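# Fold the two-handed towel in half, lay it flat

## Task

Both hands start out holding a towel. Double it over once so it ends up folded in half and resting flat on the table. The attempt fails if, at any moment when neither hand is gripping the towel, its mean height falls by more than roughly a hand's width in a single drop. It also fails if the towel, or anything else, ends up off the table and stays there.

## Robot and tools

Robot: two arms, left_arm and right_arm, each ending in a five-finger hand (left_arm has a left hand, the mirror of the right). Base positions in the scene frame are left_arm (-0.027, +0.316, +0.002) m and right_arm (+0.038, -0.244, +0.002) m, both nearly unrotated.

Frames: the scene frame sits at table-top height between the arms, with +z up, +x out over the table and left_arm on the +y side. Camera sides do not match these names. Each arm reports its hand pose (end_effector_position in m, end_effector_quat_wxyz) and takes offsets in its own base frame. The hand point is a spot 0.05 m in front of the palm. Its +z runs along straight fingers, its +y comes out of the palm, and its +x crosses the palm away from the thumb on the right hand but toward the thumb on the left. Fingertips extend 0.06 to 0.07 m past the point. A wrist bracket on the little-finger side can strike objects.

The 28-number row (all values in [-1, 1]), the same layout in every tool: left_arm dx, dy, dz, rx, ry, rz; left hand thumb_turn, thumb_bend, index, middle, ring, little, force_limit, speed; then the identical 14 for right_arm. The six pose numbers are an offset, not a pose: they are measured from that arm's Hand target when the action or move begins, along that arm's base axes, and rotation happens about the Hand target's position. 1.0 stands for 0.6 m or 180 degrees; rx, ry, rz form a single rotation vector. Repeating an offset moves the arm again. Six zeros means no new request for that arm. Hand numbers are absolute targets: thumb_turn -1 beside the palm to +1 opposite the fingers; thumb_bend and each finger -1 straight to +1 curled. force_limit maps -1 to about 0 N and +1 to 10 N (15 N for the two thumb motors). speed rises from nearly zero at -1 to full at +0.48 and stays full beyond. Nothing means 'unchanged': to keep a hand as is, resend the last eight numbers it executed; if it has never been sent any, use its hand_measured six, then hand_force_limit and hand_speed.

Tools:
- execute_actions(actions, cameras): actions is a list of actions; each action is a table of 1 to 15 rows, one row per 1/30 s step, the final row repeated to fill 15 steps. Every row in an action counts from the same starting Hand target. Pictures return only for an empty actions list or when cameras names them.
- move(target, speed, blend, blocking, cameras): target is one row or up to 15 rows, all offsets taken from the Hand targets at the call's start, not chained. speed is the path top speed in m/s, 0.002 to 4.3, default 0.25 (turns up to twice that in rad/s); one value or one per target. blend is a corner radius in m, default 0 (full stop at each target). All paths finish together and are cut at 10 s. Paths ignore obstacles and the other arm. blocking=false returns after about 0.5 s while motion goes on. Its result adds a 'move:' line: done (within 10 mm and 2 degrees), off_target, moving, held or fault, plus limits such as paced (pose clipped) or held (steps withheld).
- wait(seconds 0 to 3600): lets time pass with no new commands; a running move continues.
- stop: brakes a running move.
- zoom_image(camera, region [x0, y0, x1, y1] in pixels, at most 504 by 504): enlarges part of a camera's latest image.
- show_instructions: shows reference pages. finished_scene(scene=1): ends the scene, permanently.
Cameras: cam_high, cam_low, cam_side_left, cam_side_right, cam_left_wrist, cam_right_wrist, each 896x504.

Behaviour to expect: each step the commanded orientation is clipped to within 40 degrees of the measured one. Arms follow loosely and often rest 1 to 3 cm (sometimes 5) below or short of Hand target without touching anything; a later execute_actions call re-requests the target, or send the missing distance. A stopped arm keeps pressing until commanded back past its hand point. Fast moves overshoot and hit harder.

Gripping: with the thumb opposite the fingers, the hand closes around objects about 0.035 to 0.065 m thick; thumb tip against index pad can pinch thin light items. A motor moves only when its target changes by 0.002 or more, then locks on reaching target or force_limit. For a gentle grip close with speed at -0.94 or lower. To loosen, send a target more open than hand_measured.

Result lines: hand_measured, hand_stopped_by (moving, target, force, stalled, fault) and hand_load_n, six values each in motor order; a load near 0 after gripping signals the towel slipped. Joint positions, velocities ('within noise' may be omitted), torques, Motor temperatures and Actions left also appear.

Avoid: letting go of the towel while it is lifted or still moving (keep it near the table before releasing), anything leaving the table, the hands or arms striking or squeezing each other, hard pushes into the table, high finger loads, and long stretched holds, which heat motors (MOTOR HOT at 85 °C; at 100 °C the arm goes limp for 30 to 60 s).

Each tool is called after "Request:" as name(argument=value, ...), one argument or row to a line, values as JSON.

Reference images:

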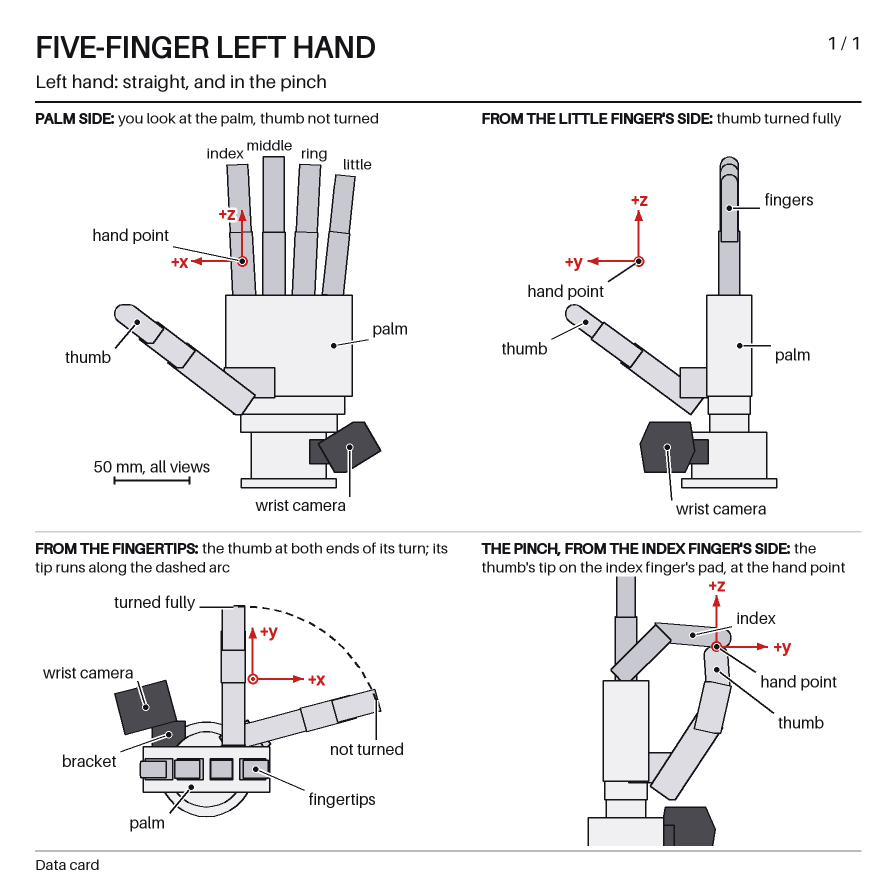

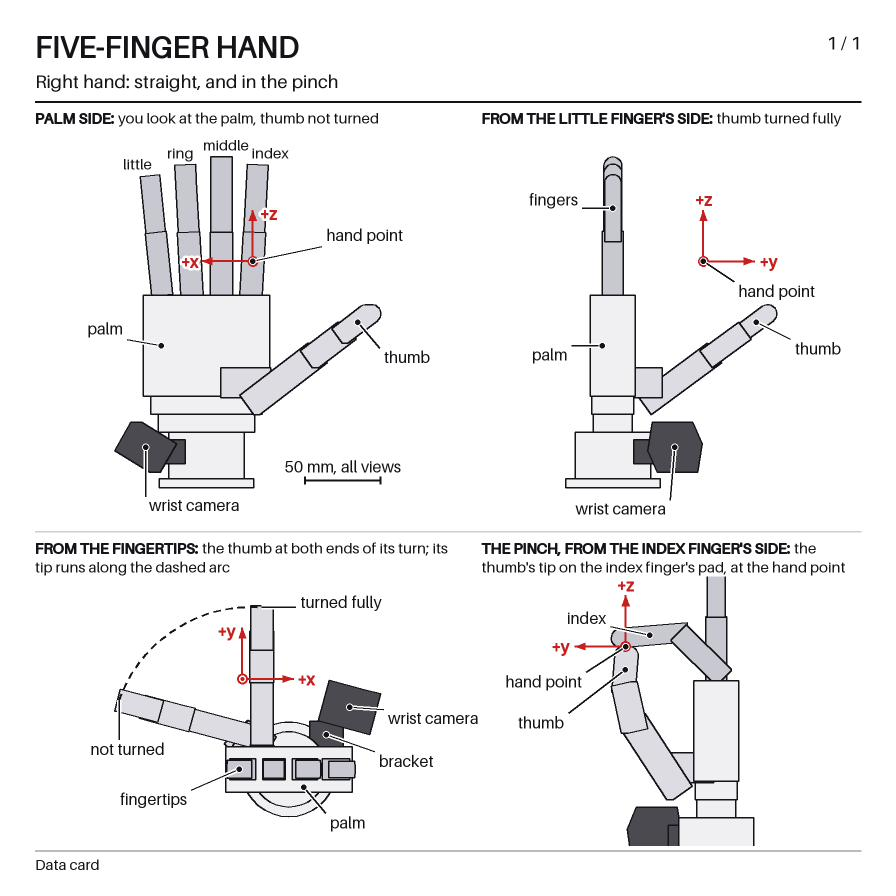

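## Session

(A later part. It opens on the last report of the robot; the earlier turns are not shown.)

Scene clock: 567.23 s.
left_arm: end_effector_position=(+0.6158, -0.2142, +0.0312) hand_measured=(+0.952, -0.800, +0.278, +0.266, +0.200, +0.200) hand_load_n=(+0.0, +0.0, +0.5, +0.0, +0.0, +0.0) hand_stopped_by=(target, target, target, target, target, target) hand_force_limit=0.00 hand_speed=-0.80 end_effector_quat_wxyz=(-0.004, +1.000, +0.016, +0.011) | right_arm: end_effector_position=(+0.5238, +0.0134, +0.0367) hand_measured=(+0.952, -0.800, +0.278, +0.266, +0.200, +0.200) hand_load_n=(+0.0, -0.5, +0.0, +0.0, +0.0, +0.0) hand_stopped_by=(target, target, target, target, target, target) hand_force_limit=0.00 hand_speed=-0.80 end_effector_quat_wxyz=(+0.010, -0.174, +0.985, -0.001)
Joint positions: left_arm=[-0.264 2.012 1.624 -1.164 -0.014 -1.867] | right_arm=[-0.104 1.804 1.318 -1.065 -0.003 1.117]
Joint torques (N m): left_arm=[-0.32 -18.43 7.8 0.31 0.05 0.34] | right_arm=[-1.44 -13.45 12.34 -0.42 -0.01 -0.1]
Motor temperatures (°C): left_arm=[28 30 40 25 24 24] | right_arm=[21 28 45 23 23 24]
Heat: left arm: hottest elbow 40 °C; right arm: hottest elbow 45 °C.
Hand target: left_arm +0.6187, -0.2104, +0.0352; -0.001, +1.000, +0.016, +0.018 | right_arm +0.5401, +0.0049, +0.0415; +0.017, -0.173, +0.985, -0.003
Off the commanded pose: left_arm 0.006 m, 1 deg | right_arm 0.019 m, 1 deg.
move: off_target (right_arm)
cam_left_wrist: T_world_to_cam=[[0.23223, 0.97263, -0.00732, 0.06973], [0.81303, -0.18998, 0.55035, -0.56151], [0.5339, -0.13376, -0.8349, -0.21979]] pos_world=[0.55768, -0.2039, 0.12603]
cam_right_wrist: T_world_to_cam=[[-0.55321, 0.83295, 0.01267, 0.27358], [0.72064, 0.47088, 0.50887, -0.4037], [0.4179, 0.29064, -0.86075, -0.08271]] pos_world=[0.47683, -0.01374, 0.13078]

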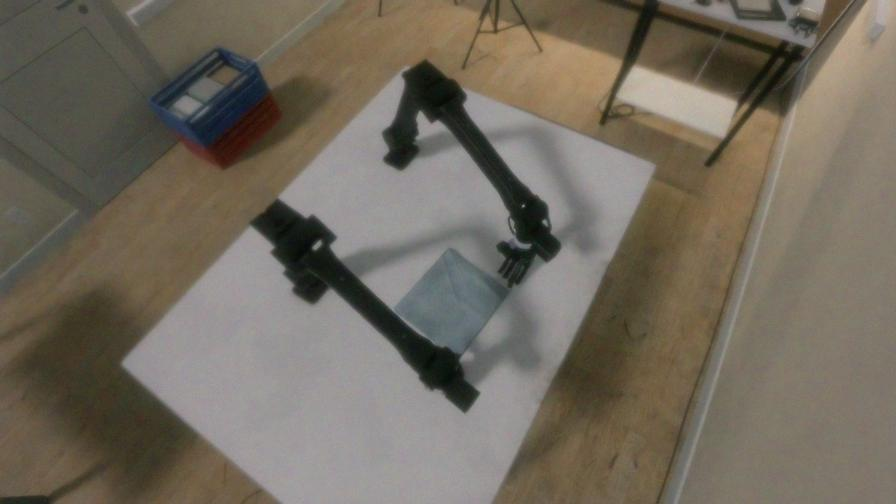

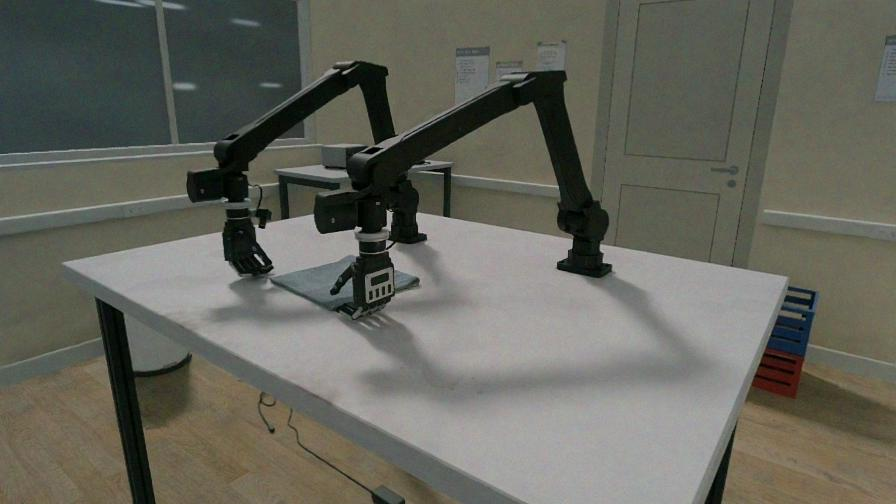

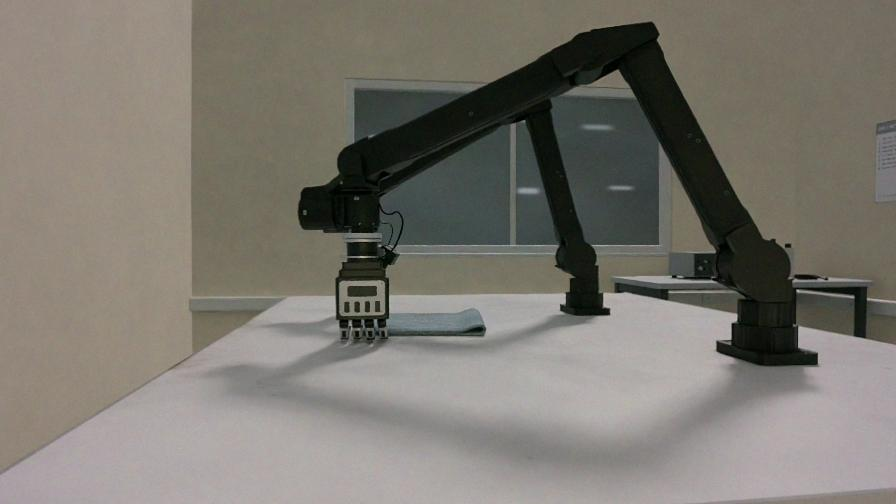

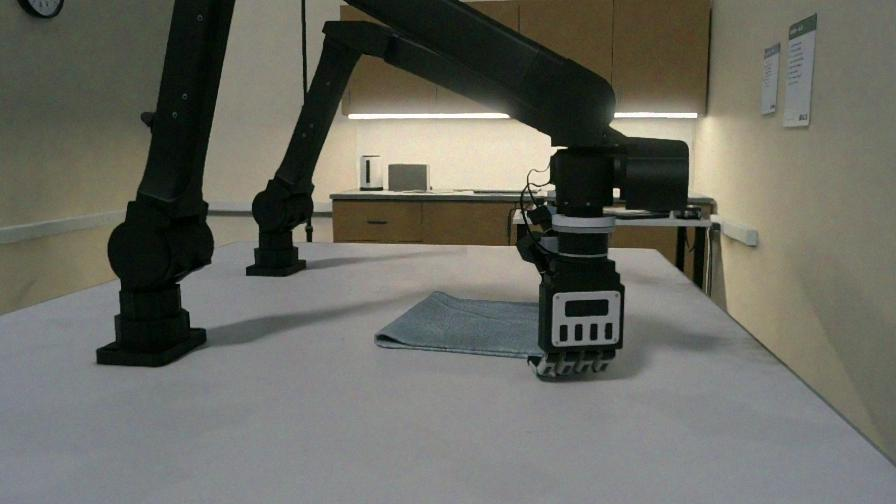

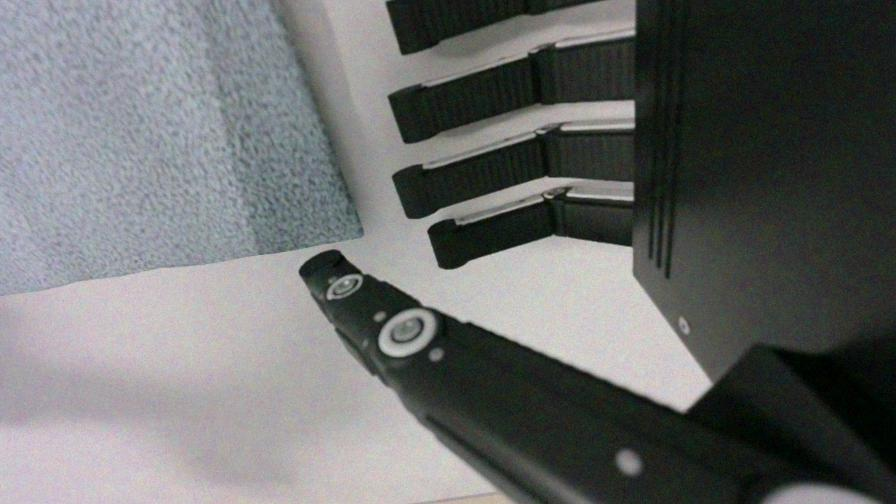

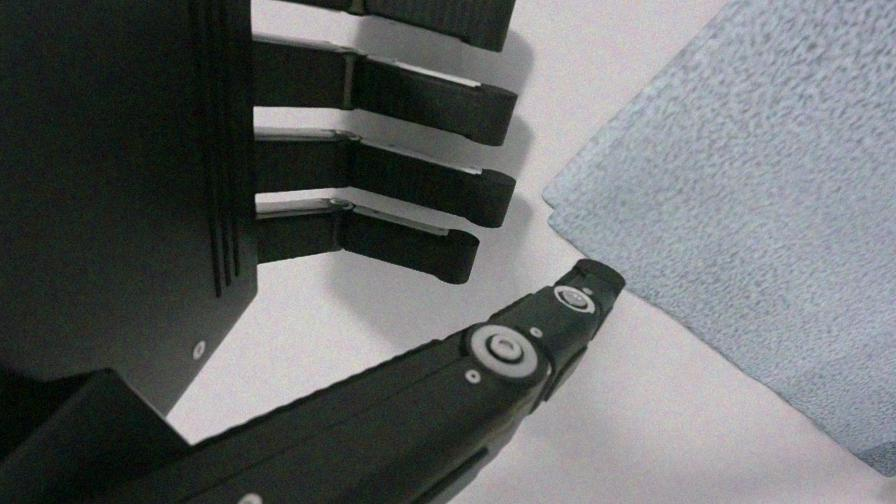

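Request:
move(
  target=[
    [0, 0.05, 0.25, 0,0,0, 0.952,-0.8,0.278,0.266,0.2,0.2,0.0,-0.8, 0.0,-0.05,0.25,0,0,0, 0.952,-0.8,0.278,0.266,0.2,0.2,0.0,-0.8],
  ],
  speed=0.12,
  cameras=["all"],
)

Scene clock: 574.30 s.
left_arm: end_effector_position=(+0.6119, -0.1844, +0.1733) hand_measured=(+0.952, -0.800, +0.278, +0.266, +0.200, +0.200) hand_load_n=(+0.0, +0.0, +0.0, +0.5, +0.5, +0.5) hand_stopped_by=(target, target, target, target, target, target) hand_force_limit=0.00 hand_speed=-0.80 end_effector_quat_wxyz=(-0.004, +1.000, +0.016, +0.010) | right_arm: end_effector_position=(+0.5287, -0.0161, +0.1746) hand_measured=(+0.952, -0.800, +0.278, +0.266, +0.200, +0.200) hand_load_n=(+0.0, +0.0, +0.0, +0.0, +0.0, +0.0) hand_stopped_by=(target, target, target, target, target, target) hand_force_limit=0.00 hand_speed=-0.80 end_effector_quat_wxyz=(+0.000, -0.174, +0.985, +0.002)
Joint positions: left_arm=[-0.216 1.895 1.825 -1.483 -0.012 -1.819] | right_arm=[-0.159 1.73 1.596 -1.438 -0.004 1.061]
Joint torques (N m): left_arm=[-0.32 -15.74 11.55 -1.01 0.11 0.27] | right_arm=[-1.38 -15.33 13.3 -0.5 -0.02 -0.1]
Heat: left arm: hottest elbow 40 °C; right arm: hottest elbow 47 °C.
Hand target: left_arm +0.6187, -0.1805, +0.1851; -0.001, +1.000, +0.016, +0.018 | right_arm +0.5401, -0.0251, +0.1915; +0.017, -0.173, +0.985, -0.003
Off the commanded pose: left_arm 0.014 m, 1 deg | right_arm 0.022 m, 2 deg.
move: off_target (left_arm, right_arm)
cam_left_wrist: T_world_to_cam=[[0.2334, 0.97235, -0.00841, 0.04208], [0.81327, -0.19046, 0.54983, -0.63106], [0.53302, -0.13517, -0.83524, -0.0947]] pos_world=[0.55388, -0.17391, 0.26823]
cam_right_wrist: T_world_to_cam=[[-0.55315, 0.83265, 0.02679, 0.29661], [0.73053, 0.46935, 0.49602, -0.46649], [0.40043, 0.29395, -0.8679, 0.05311]] pos_world=[0.48359, -0.04363, 0.26954]

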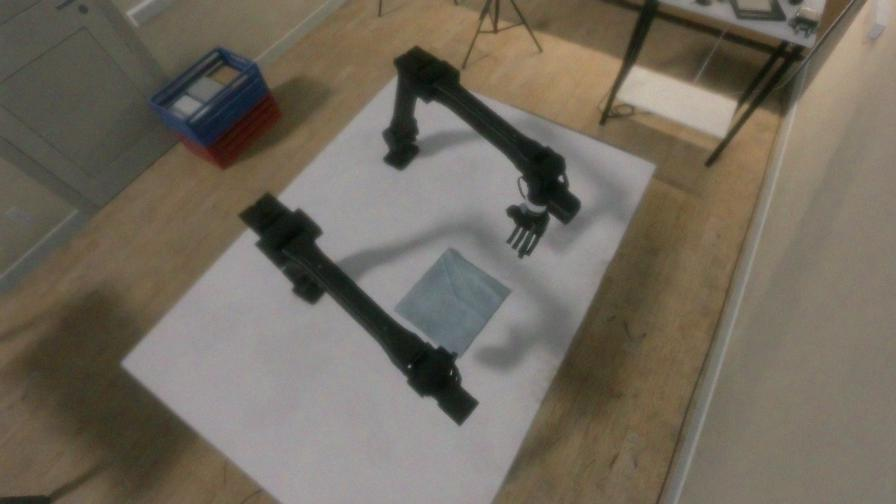

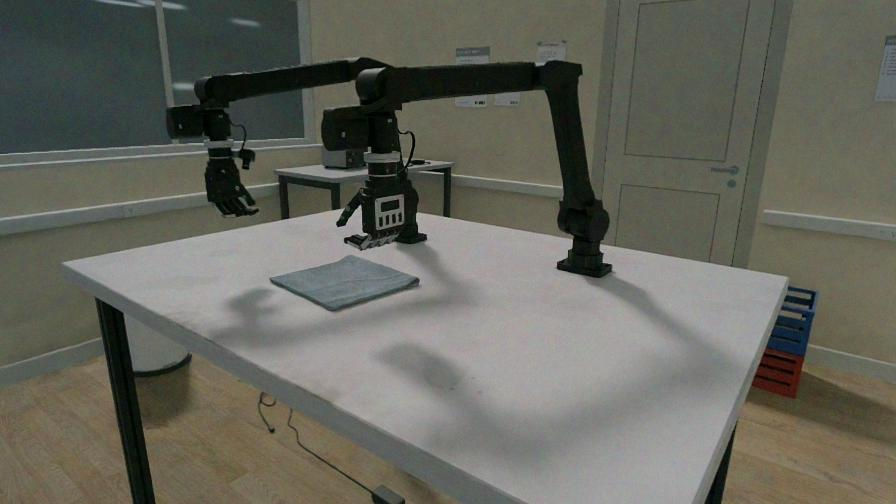

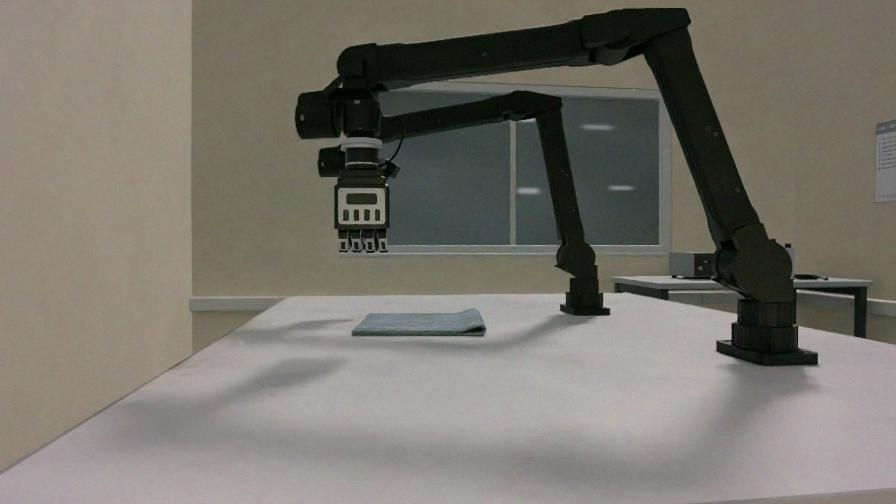

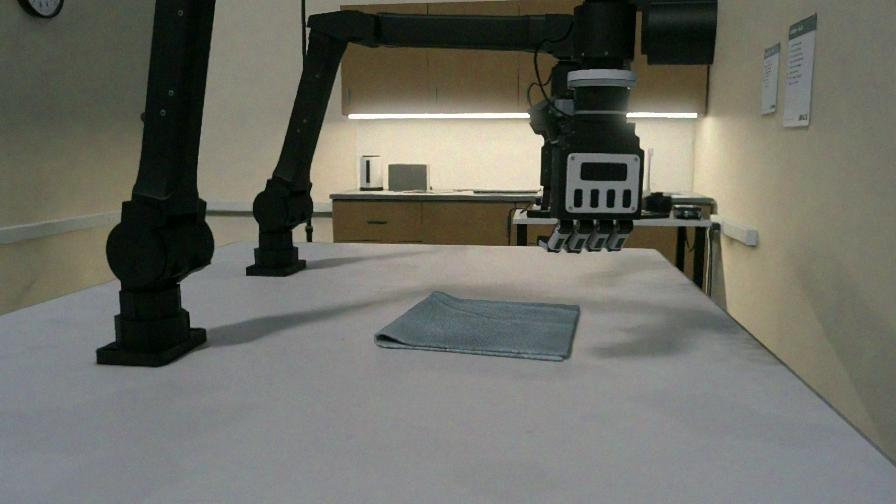

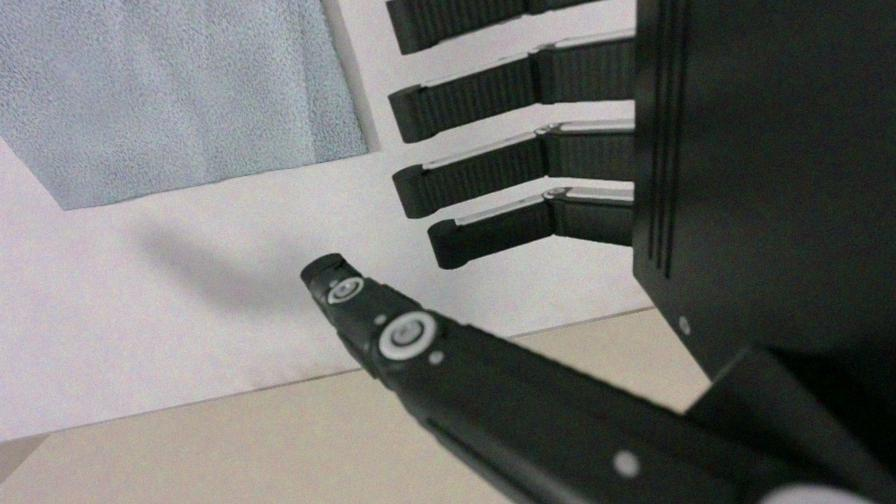

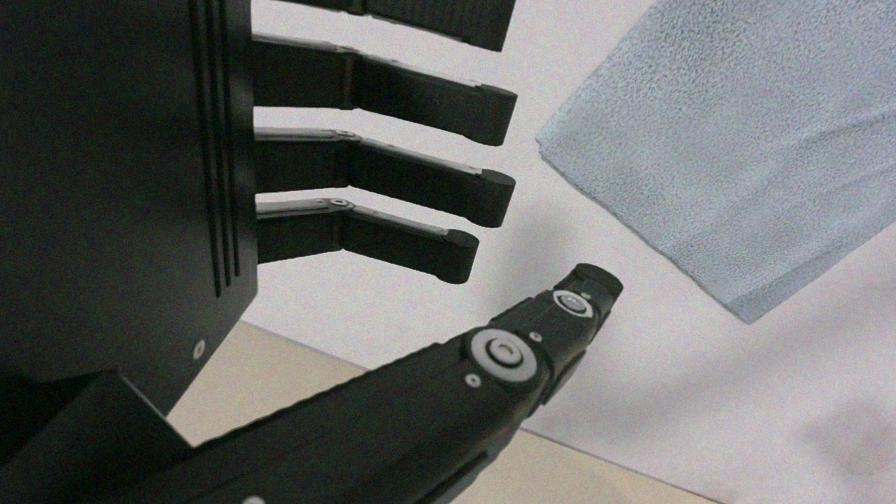

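Request:
zoom_image(
  camera="cam_side_left",
  region=[320, 280, 520, 360],
)

Request:
zoom_image(
  camera="cam_side_right",
  region=[350, 260, 610, 390],
)

Request:
zoom_image(
  camera="cam_low",
  region=[250, 240, 440, 330],
)

Request:
zoom_image(
  camera="cam_high",
  region=[380, 230, 530, 370],
)

Scaled by 2.520 from the camera's image (finer frame: 1280x720).

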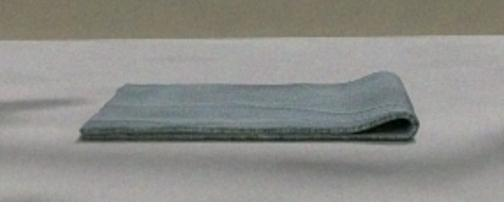

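Scaled by 1.938 from the camera's image (finer frame: 1280x720).

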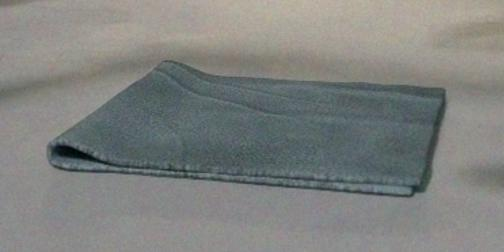

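Scaled by 2.653 from the camera's image (finer frame: 1280x720).

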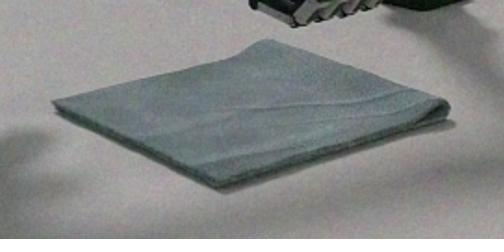

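Scaled by 3.360 from the camera's image (finer frame: 1280x720).

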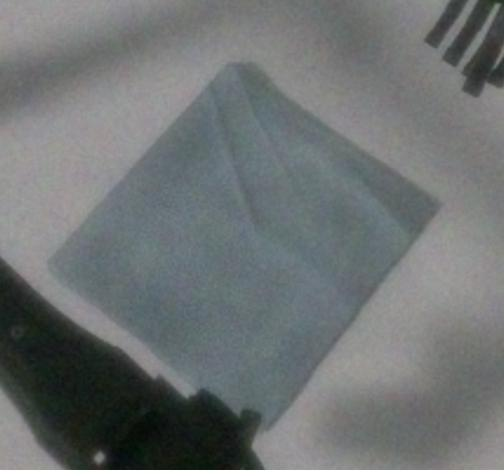

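Request:
move(
  target=[
    [-0.4163, -0.217, -0.0833, 0,0,-0.544, 0.952,-0.8,0.1,0.1,0.1,0.1,0.0,-0.6, -0.4445,0.2437,-0.0833,0,0,0.344, 0.952,-0.8,0.1,0.1,0.1,0.1,0.0,-0.6],
  ],
  speed=0.2,
  cameras=["all"],
)

Scene clock: 658.87 s.
left_arm: end_effector_position=(+0.3698, -0.3089, +0.1334) hand_measured=(+0.952, -0.800, +0.100, +0.100, +0.100, +0.100) hand_load_n=(+0.0, +0.0, +0.0, +0.0, +0.5, +0.0) hand_stopped_by=(target, target, target, target, target, target) hand_force_limit=0.00 hand_speed=-0.60 end_effector_quat_wxyz=(-0.014, -0.674, +0.739, -0.004) | right_arm: end_effector_position=(+0.2790, +0.1188, +0.1455) hand_measured=(+0.952, -0.800, +0.100, +0.100, +0.100, +0.100) hand_load_n=(+0.0, +0.0, +0.0, +0.0, +0.0, +0.0) hand_stopped_by=(target, target, target, target, target, target) hand_force_limit=0.00 hand_speed=-0.60 end_effector_quat_wxyz=(+0.017, -0.646, +0.763, +0.005)
Joint positions: left_arm=[-0.569 1.724 1.475 -1.32 0.028 -0.477] | right_arm=[0.218 1.25 0.99 -1.287 -0.025 0.384]
Joint torques (N m): left_arm=[-1.73 -13.8 8.4 0.21 0.02 0.33] | right_arm=[0.67 -7.94 7.76 0.21 0.02 -0.11]
Heat: left arm: hottest elbow 39 °C; right arm: hottest elbow 48 °C.
Hand target: left_arm +0.3690, -0.3108, +0.1351; -0.013, -0.668, +0.744, -0.012 | right_arm +0.2734, +0.1210, +0.1416; +0.016, -0.655, +0.755, +0.006
Off the commanded pose: left_arm 0.003 m, 1 deg | right_arm 0.007 m, 1 deg.
move: done
cam_left_wrist: T_world_to_cam=[[0.93553, -0.3523, -0.0258, -0.44722], [-0.27882, -0.7813, 0.55841, -0.21574], [-0.21689, -0.51522, -0.82916, 0.14329]] pos_world=[0.38932, -0.25229, 0.22774]
cam_right_wrist: T_world_to_cam=[[-0.99748, -0.07087, 0.00258, 0.2817], [-0.05924, 0.85264, 0.51914, -0.16146], [-0.03899, 0.51767, -0.85469, 0.1823]] pos_world=[0.27853, 0.06326, 0.23891]

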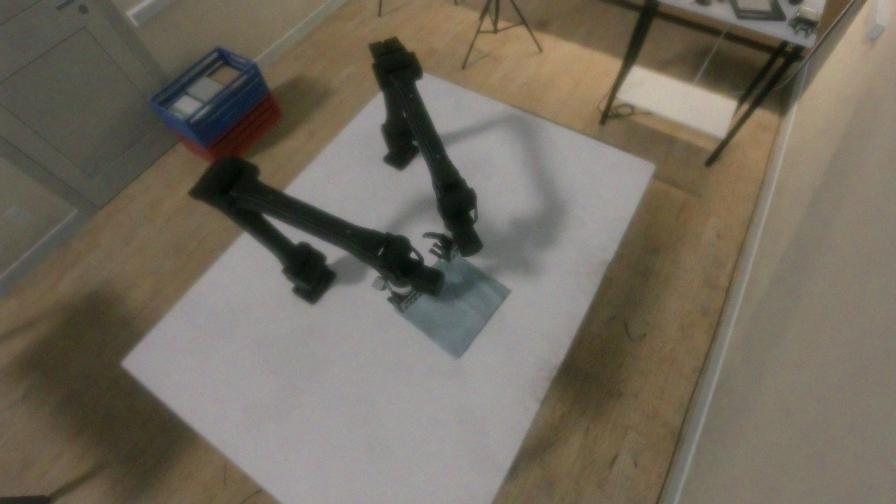

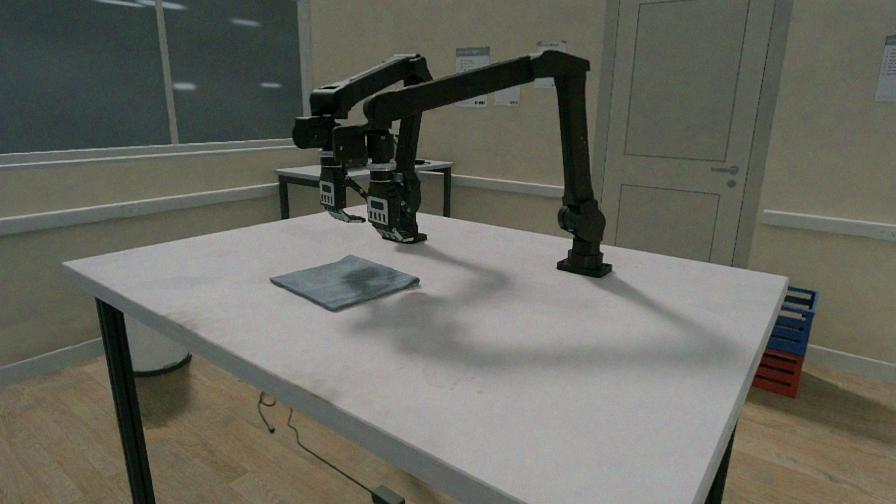

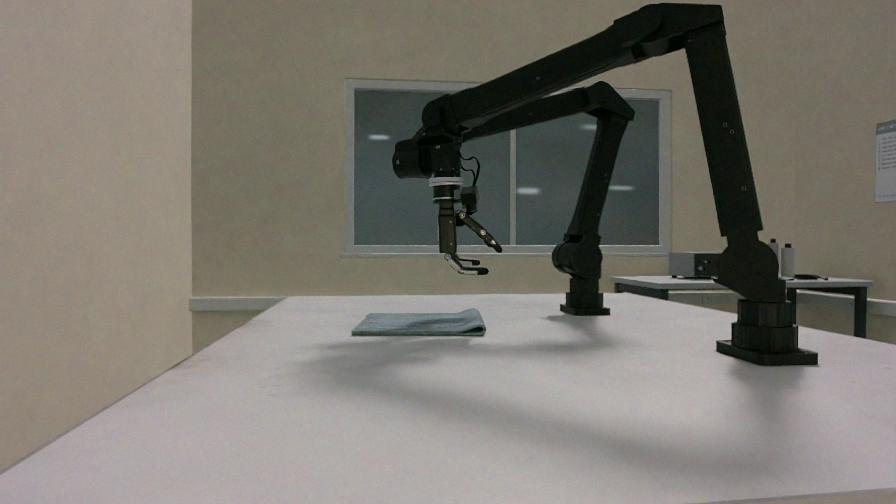

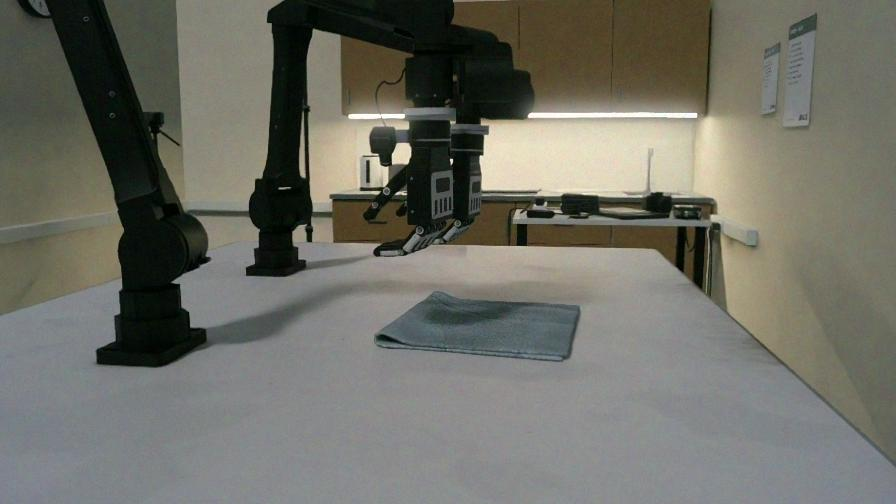

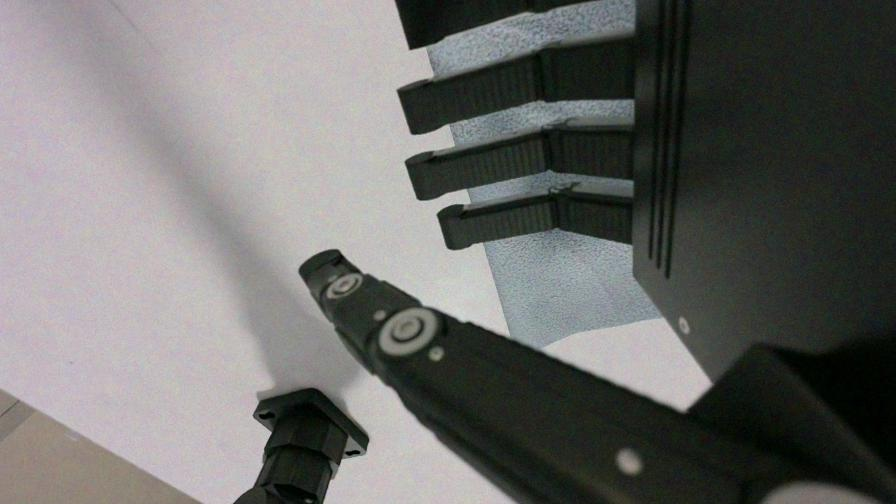

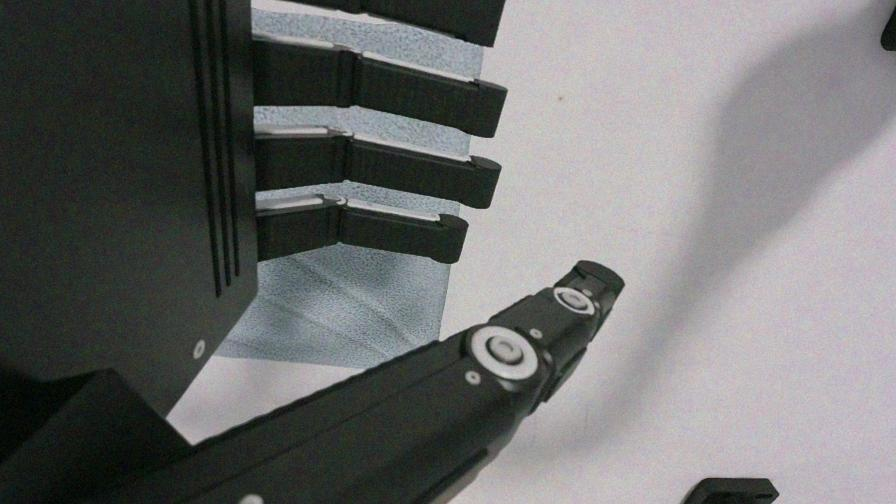

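Request:
move(
  target=[
    [-0.0183, -0.0006, -0.139, 0,0,0, 0.952,-0.8,0.1,0.1,0.1,0.1,0.0,-0.6, -0.025,0,-0.159,0,0,0, 0.952,-0.8,0.1,0.1,0.1,0.1,0.0,-0.6],
  ],
  speed=0.08,
  cameras=["cam_side_left","cam_side_right","cam_left_wrist","cam_right_wrist"],
)

Scene clock: 689.90 s.
left_arm: end_effector_position=(+0.3608, -0.3061, +0.0622) hand_measured=(+0.952, -0.800, +0.100, +0.100, +0.100, +0.100) hand_load_n=(+0.0, +0.0, +0.0, +0.0, +0.0, +0.0) hand_stopped_by=(target, target, target, target, target, target) hand_force_limit=0.00 hand_speed=-0.60 end_effector_quat_wxyz=(-0.010, -0.671, +0.741, -0.017) | right_arm: end_effector_position=(+0.2647, +0.1174, +0.0533) hand_measured=(+0.952, -0.800, +0.100, +0.100, +0.100, +0.100) hand_load_n=(+0.0, +0.0, +0.0, +0.0, +0.0, +0.0) hand_stopped_by=(target, target, target, target, target, target) hand_force_limit=0.00 hand_speed=-0.60 end_effector_quat_wxyz=(+0.023, -0.649, +0.761, +0.002)
Joint positions: left_arm=[-0.574 1.747 1.31 -1.106 0.028 -0.476] | right_arm=[0.225 1.306 0.779 -1.005 -0.025 0.383]
Joint torques (N m): left_arm=[-2.08 -12.28 7.65 0.31 0.03 0.17] | right_arm=[0.67 -6.24 7.01 0.25 0.03 -0.05]
Heat: left arm: hottest elbow 40 °C; right arm: hottest elbow 44 °C.
Hand target: left_arm +0.3579, -0.3109, +0.0516; -0.013, -0.668, +0.744, -0.012 | right_arm +0.2583, +0.1210, +0.0461; +0.016, -0.655, +0.755, +0.007
Off the commanded pose: left_arm 0.012 m, 1 deg | right_arm 0.010 m, 1 deg.
move: off_target (left_arm)
cam_left_wrist: T_world_to_cam=[[0.93376, -0.35789, -0.00001, -0.44233], [-0.29576, -0.77167, 0.56307, -0.16752], [-0.20152, -0.52577, -0.82641, 0.07483]] pos_world=[0.37857, -0.24823, 0.15616]
cam_right_wrist: T_world_to_cam=[[-0.99694, -0.07735, -0.01139, 0.26906], [-0.07195, 0.85061, 0.52085, -0.10971], [-0.0306, 0.52007, -0.85357, 0.10109]] pos_world=[0.26344, 0.06156, 0.14649]

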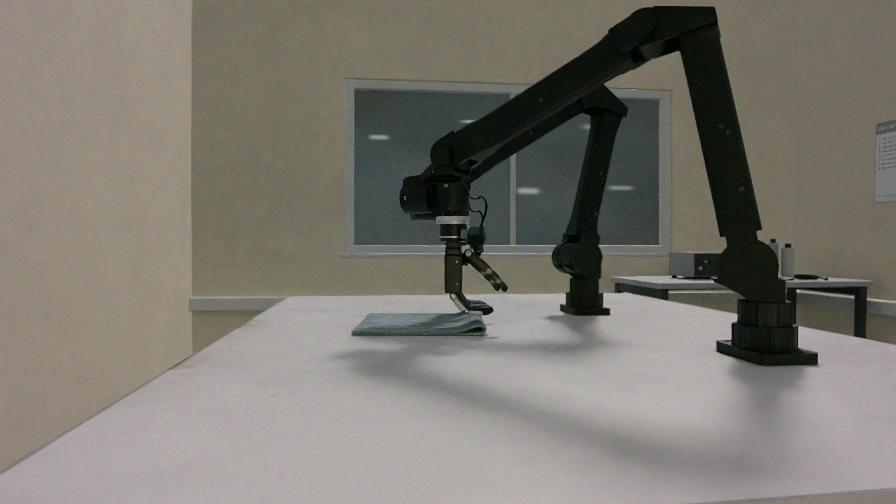

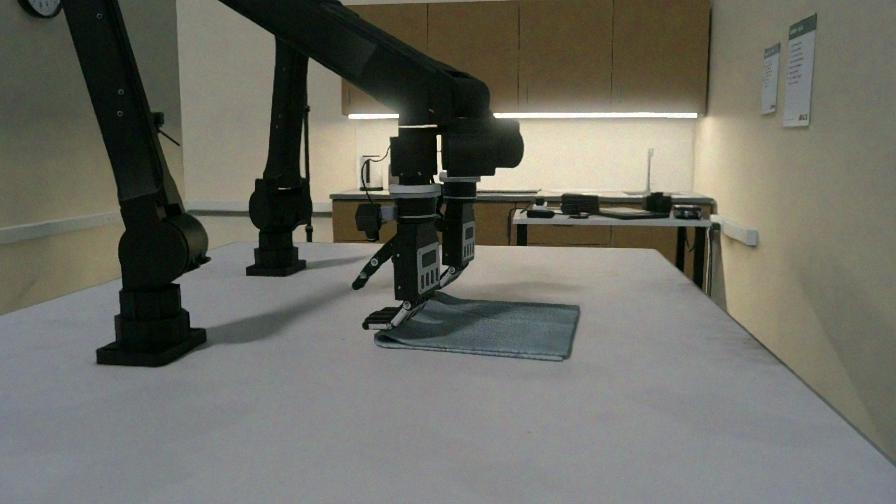

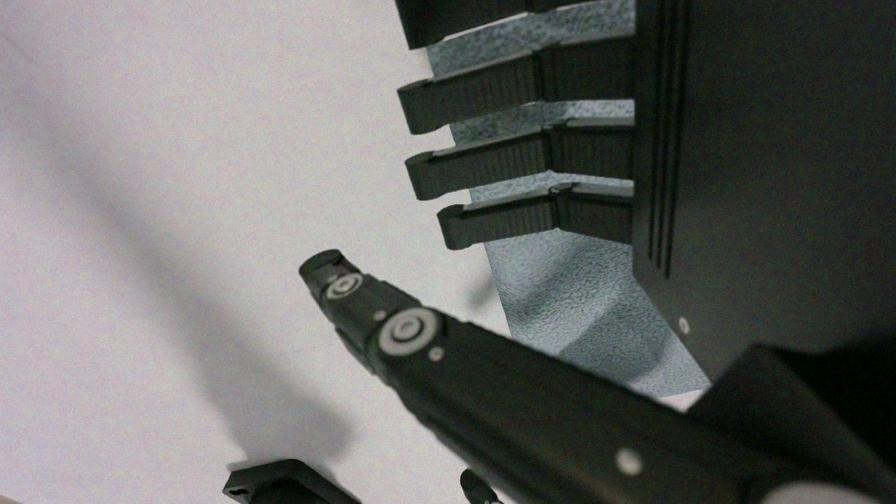

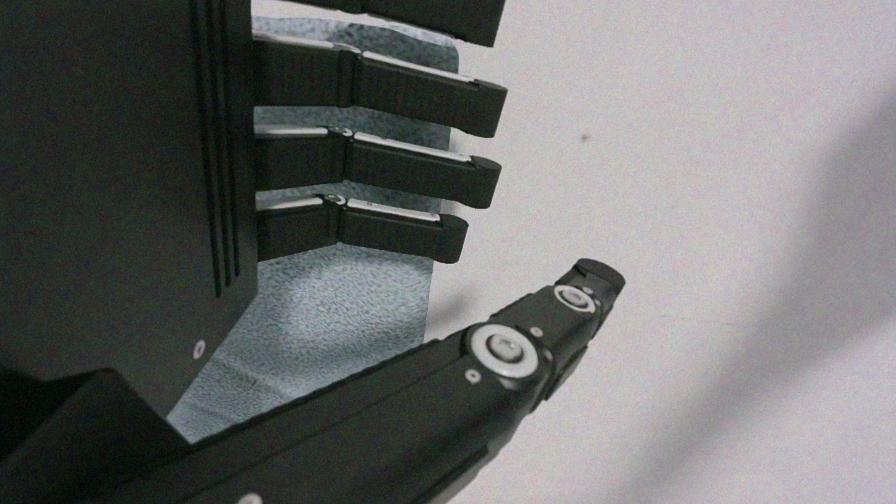

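Request:
move(
  target=[
    [0, 0, -0.05, 0,0,0, 0.952,-0.8,0.1,0.1,0.1,0.1,0.0,-0.6, 0,0,-0.04,0,0,0, 0.952,-0.8,0.1,0.1,0.1,0.1,0.0,-0.6],
  ],
  speed=0.04,
  cameras=["cam_side_left","cam_side_right","cam_low"],
)

Scene clock: 696.07 s.
left_arm: end_effector_position=(+0.3623, -0.3071, +0.0352) hand_measured=(+0.952, -0.800, +0.100, +0.100, +0.100, +0.100) hand_load_n=(+0.0, -0.5, +0.0, +0.0, -0.5, +0.0) hand_stopped_by=(target, target, target, target, target, target) hand_force_limit=0.00 hand_speed=-0.60 end_effector_quat_wxyz=(-0.009, -0.671, +0.741, -0.020) | right_arm: end_effector_position=(+0.2667, +0.1179, +0.0336) hand_measured=(+0.952, -0.800, +0.100, +0.100, +0.100, +0.100) hand_load_n=(+0.0, +0.0, -1.0, -1.0, +0.0, -0.5) hand_stopped_by=(target, target, target, target, target, target) hand_force_limit=0.00 hand_speed=-0.60 end_effector_quat_wxyz=(+0.026, -0.649, +0.761, +0.001)
Joint positions: left_arm=[-0.574 1.78 1.277 -1.035 0.028 -0.476] | right_arm=[0.225 1.34 0.75 -0.936 -0.025 0.383]
Joint torques (N m): left_arm=[-2.14 -11.63 7.45 0.5 0.02 0.15] | right_arm=[1.03 -5.89 6.13 0.61 0.04 -0.03]
Heat: left arm: hottest elbow 39 °C; right arm: hottest elbow 44 °C.
Hand target: left_arm +0.3579, -0.3110, +0.0217; -0.013, -0.668, +0.744, -0.012 | right_arm +0.2584, +0.1210, +0.0220; +0.016, -0.655, +0.755, +0.007
Off the commanded pose: left_arm 0.015 m, 1 deg | right_arm 0.015 m, 2 deg.
move: off_target (left_arm, right_arm)
Images, in order (width x height): cam_low 896x504, cam_side_left 896x504, cam_side_right 896x504.

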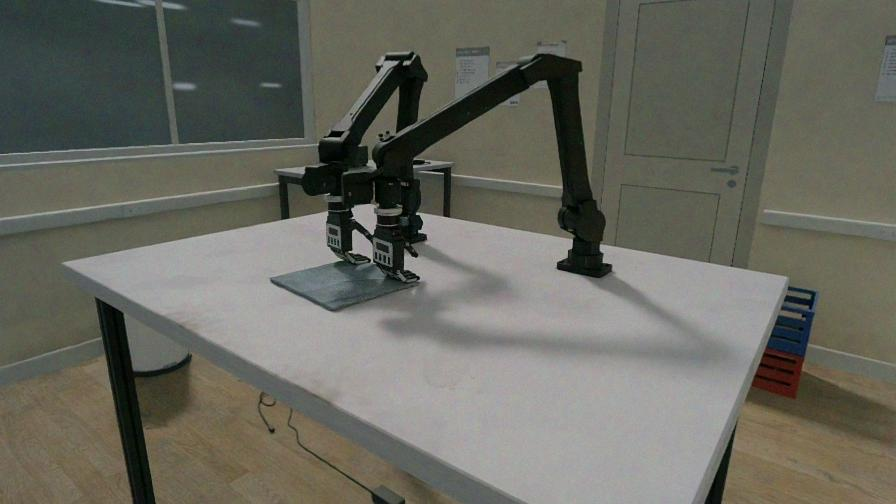

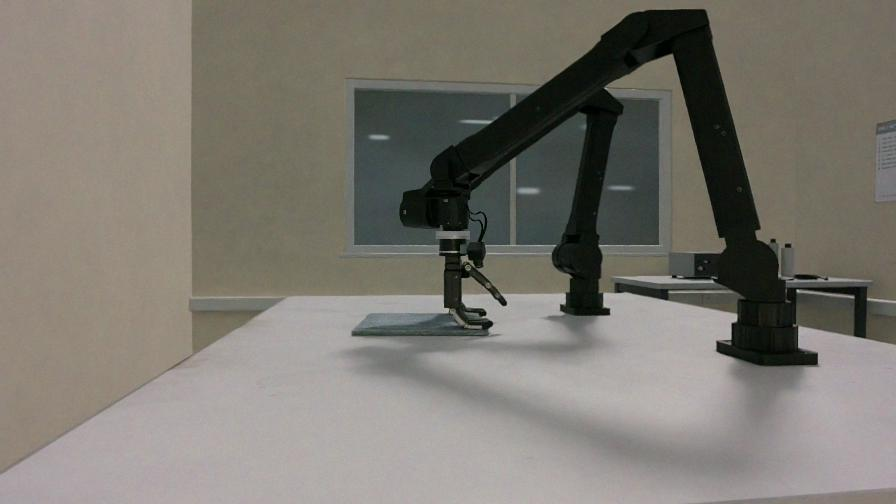

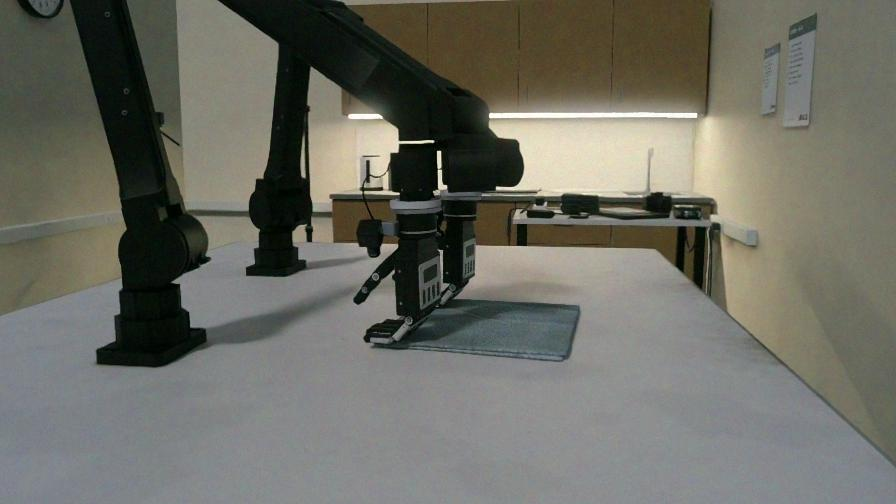

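Request:
move(
  target=[
    [0, 0, -0.02, 0,0,0, 0.952,-0.8,0.1,0.1,0.1,0.1,0.0,-0.6, 0,0,-0.012,0,0,0, 0.952,-0.8,0.1,0.1,0.1,0.1,0.0,-0.6],
  ],
  speed=0.03,
  cameras=["cam_side_left","cam_side_right"],
)

Scene clock: 700.40 s.
left_arm: end_effector_position=(+0.3636, -0.3079, +0.0335) hand_measured=(+0.952, -0.800, +0.100, +0.100, +0.100, +0.100) hand_load_n=(+0.0, +0.0, +0.0, -2.0, -3.0, -1.0) hand_stopped_by=(target, target, target, target, target, target) hand_force_limit=0.00 hand_speed=-0.60 end_effector_quat_wxyz=(-0.008, -0.671, +0.741, -0.024) | right_arm: end_effector_position=(+0.2684, +0.1185, +0.0328) hand_measured=(+0.952, -0.800, +0.100, +0.100, +0.100, +0.100) hand_load_n=(+0.0, +0.0, -2.0, -2.0, -1.0, -1.0) hand_stopped_by=(target, target, target, target, target, target) hand_force_limit=0.00 hand_speed=-0.60 end_effector_quat_wxyz=(+0.029, -0.649, +0.760, -0.001)
Joint positions: left_arm=[-0.574 1.78 1.273 -1.022 0.028 -0.476] | right_arm=[0.225 1.34 0.748 -0.926 -0.026 0.383]
Joint torques (N m): left_arm=[-2.96 -9.7 6.67 0.91 0.11 0.15] | right_arm=[1.03 -4.72 5.44 1.16 0.07 -0.02]
Heat: left arm: hottest elbow 39 °C; right arm: hottest elbow 43 °C.
Hand target: left_arm +0.3580, -0.3110, +0.0097; -0.013, -0.668, +0.744, -0.012 | right_arm +0.2584, +0.1211, +0.0150; +0.016, -0.655, +0.755, +0.007
Off the commanded pose: left_arm 0.025 m, 2 deg | right_arm 0.021 m, 2 deg.
move: off_target (left_arm, right_arm)

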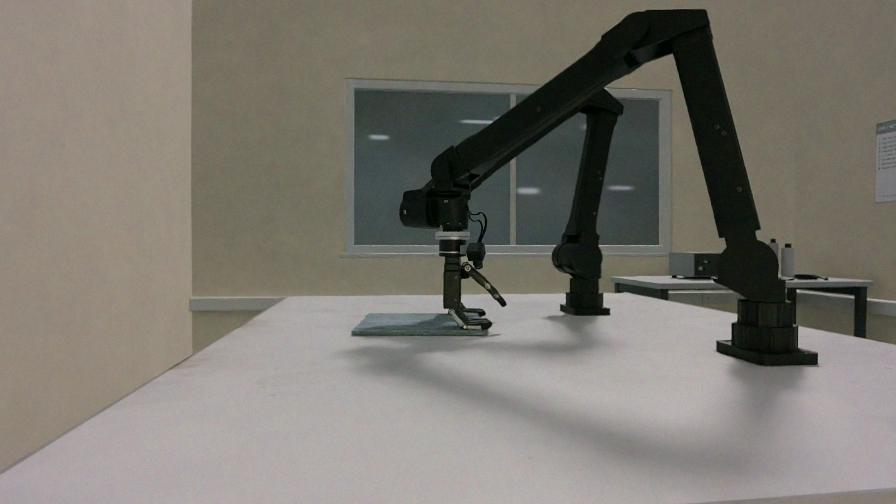

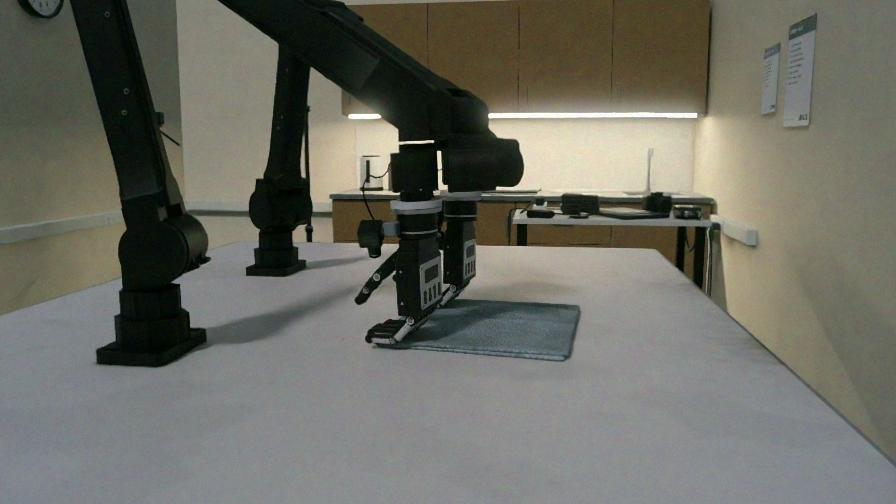

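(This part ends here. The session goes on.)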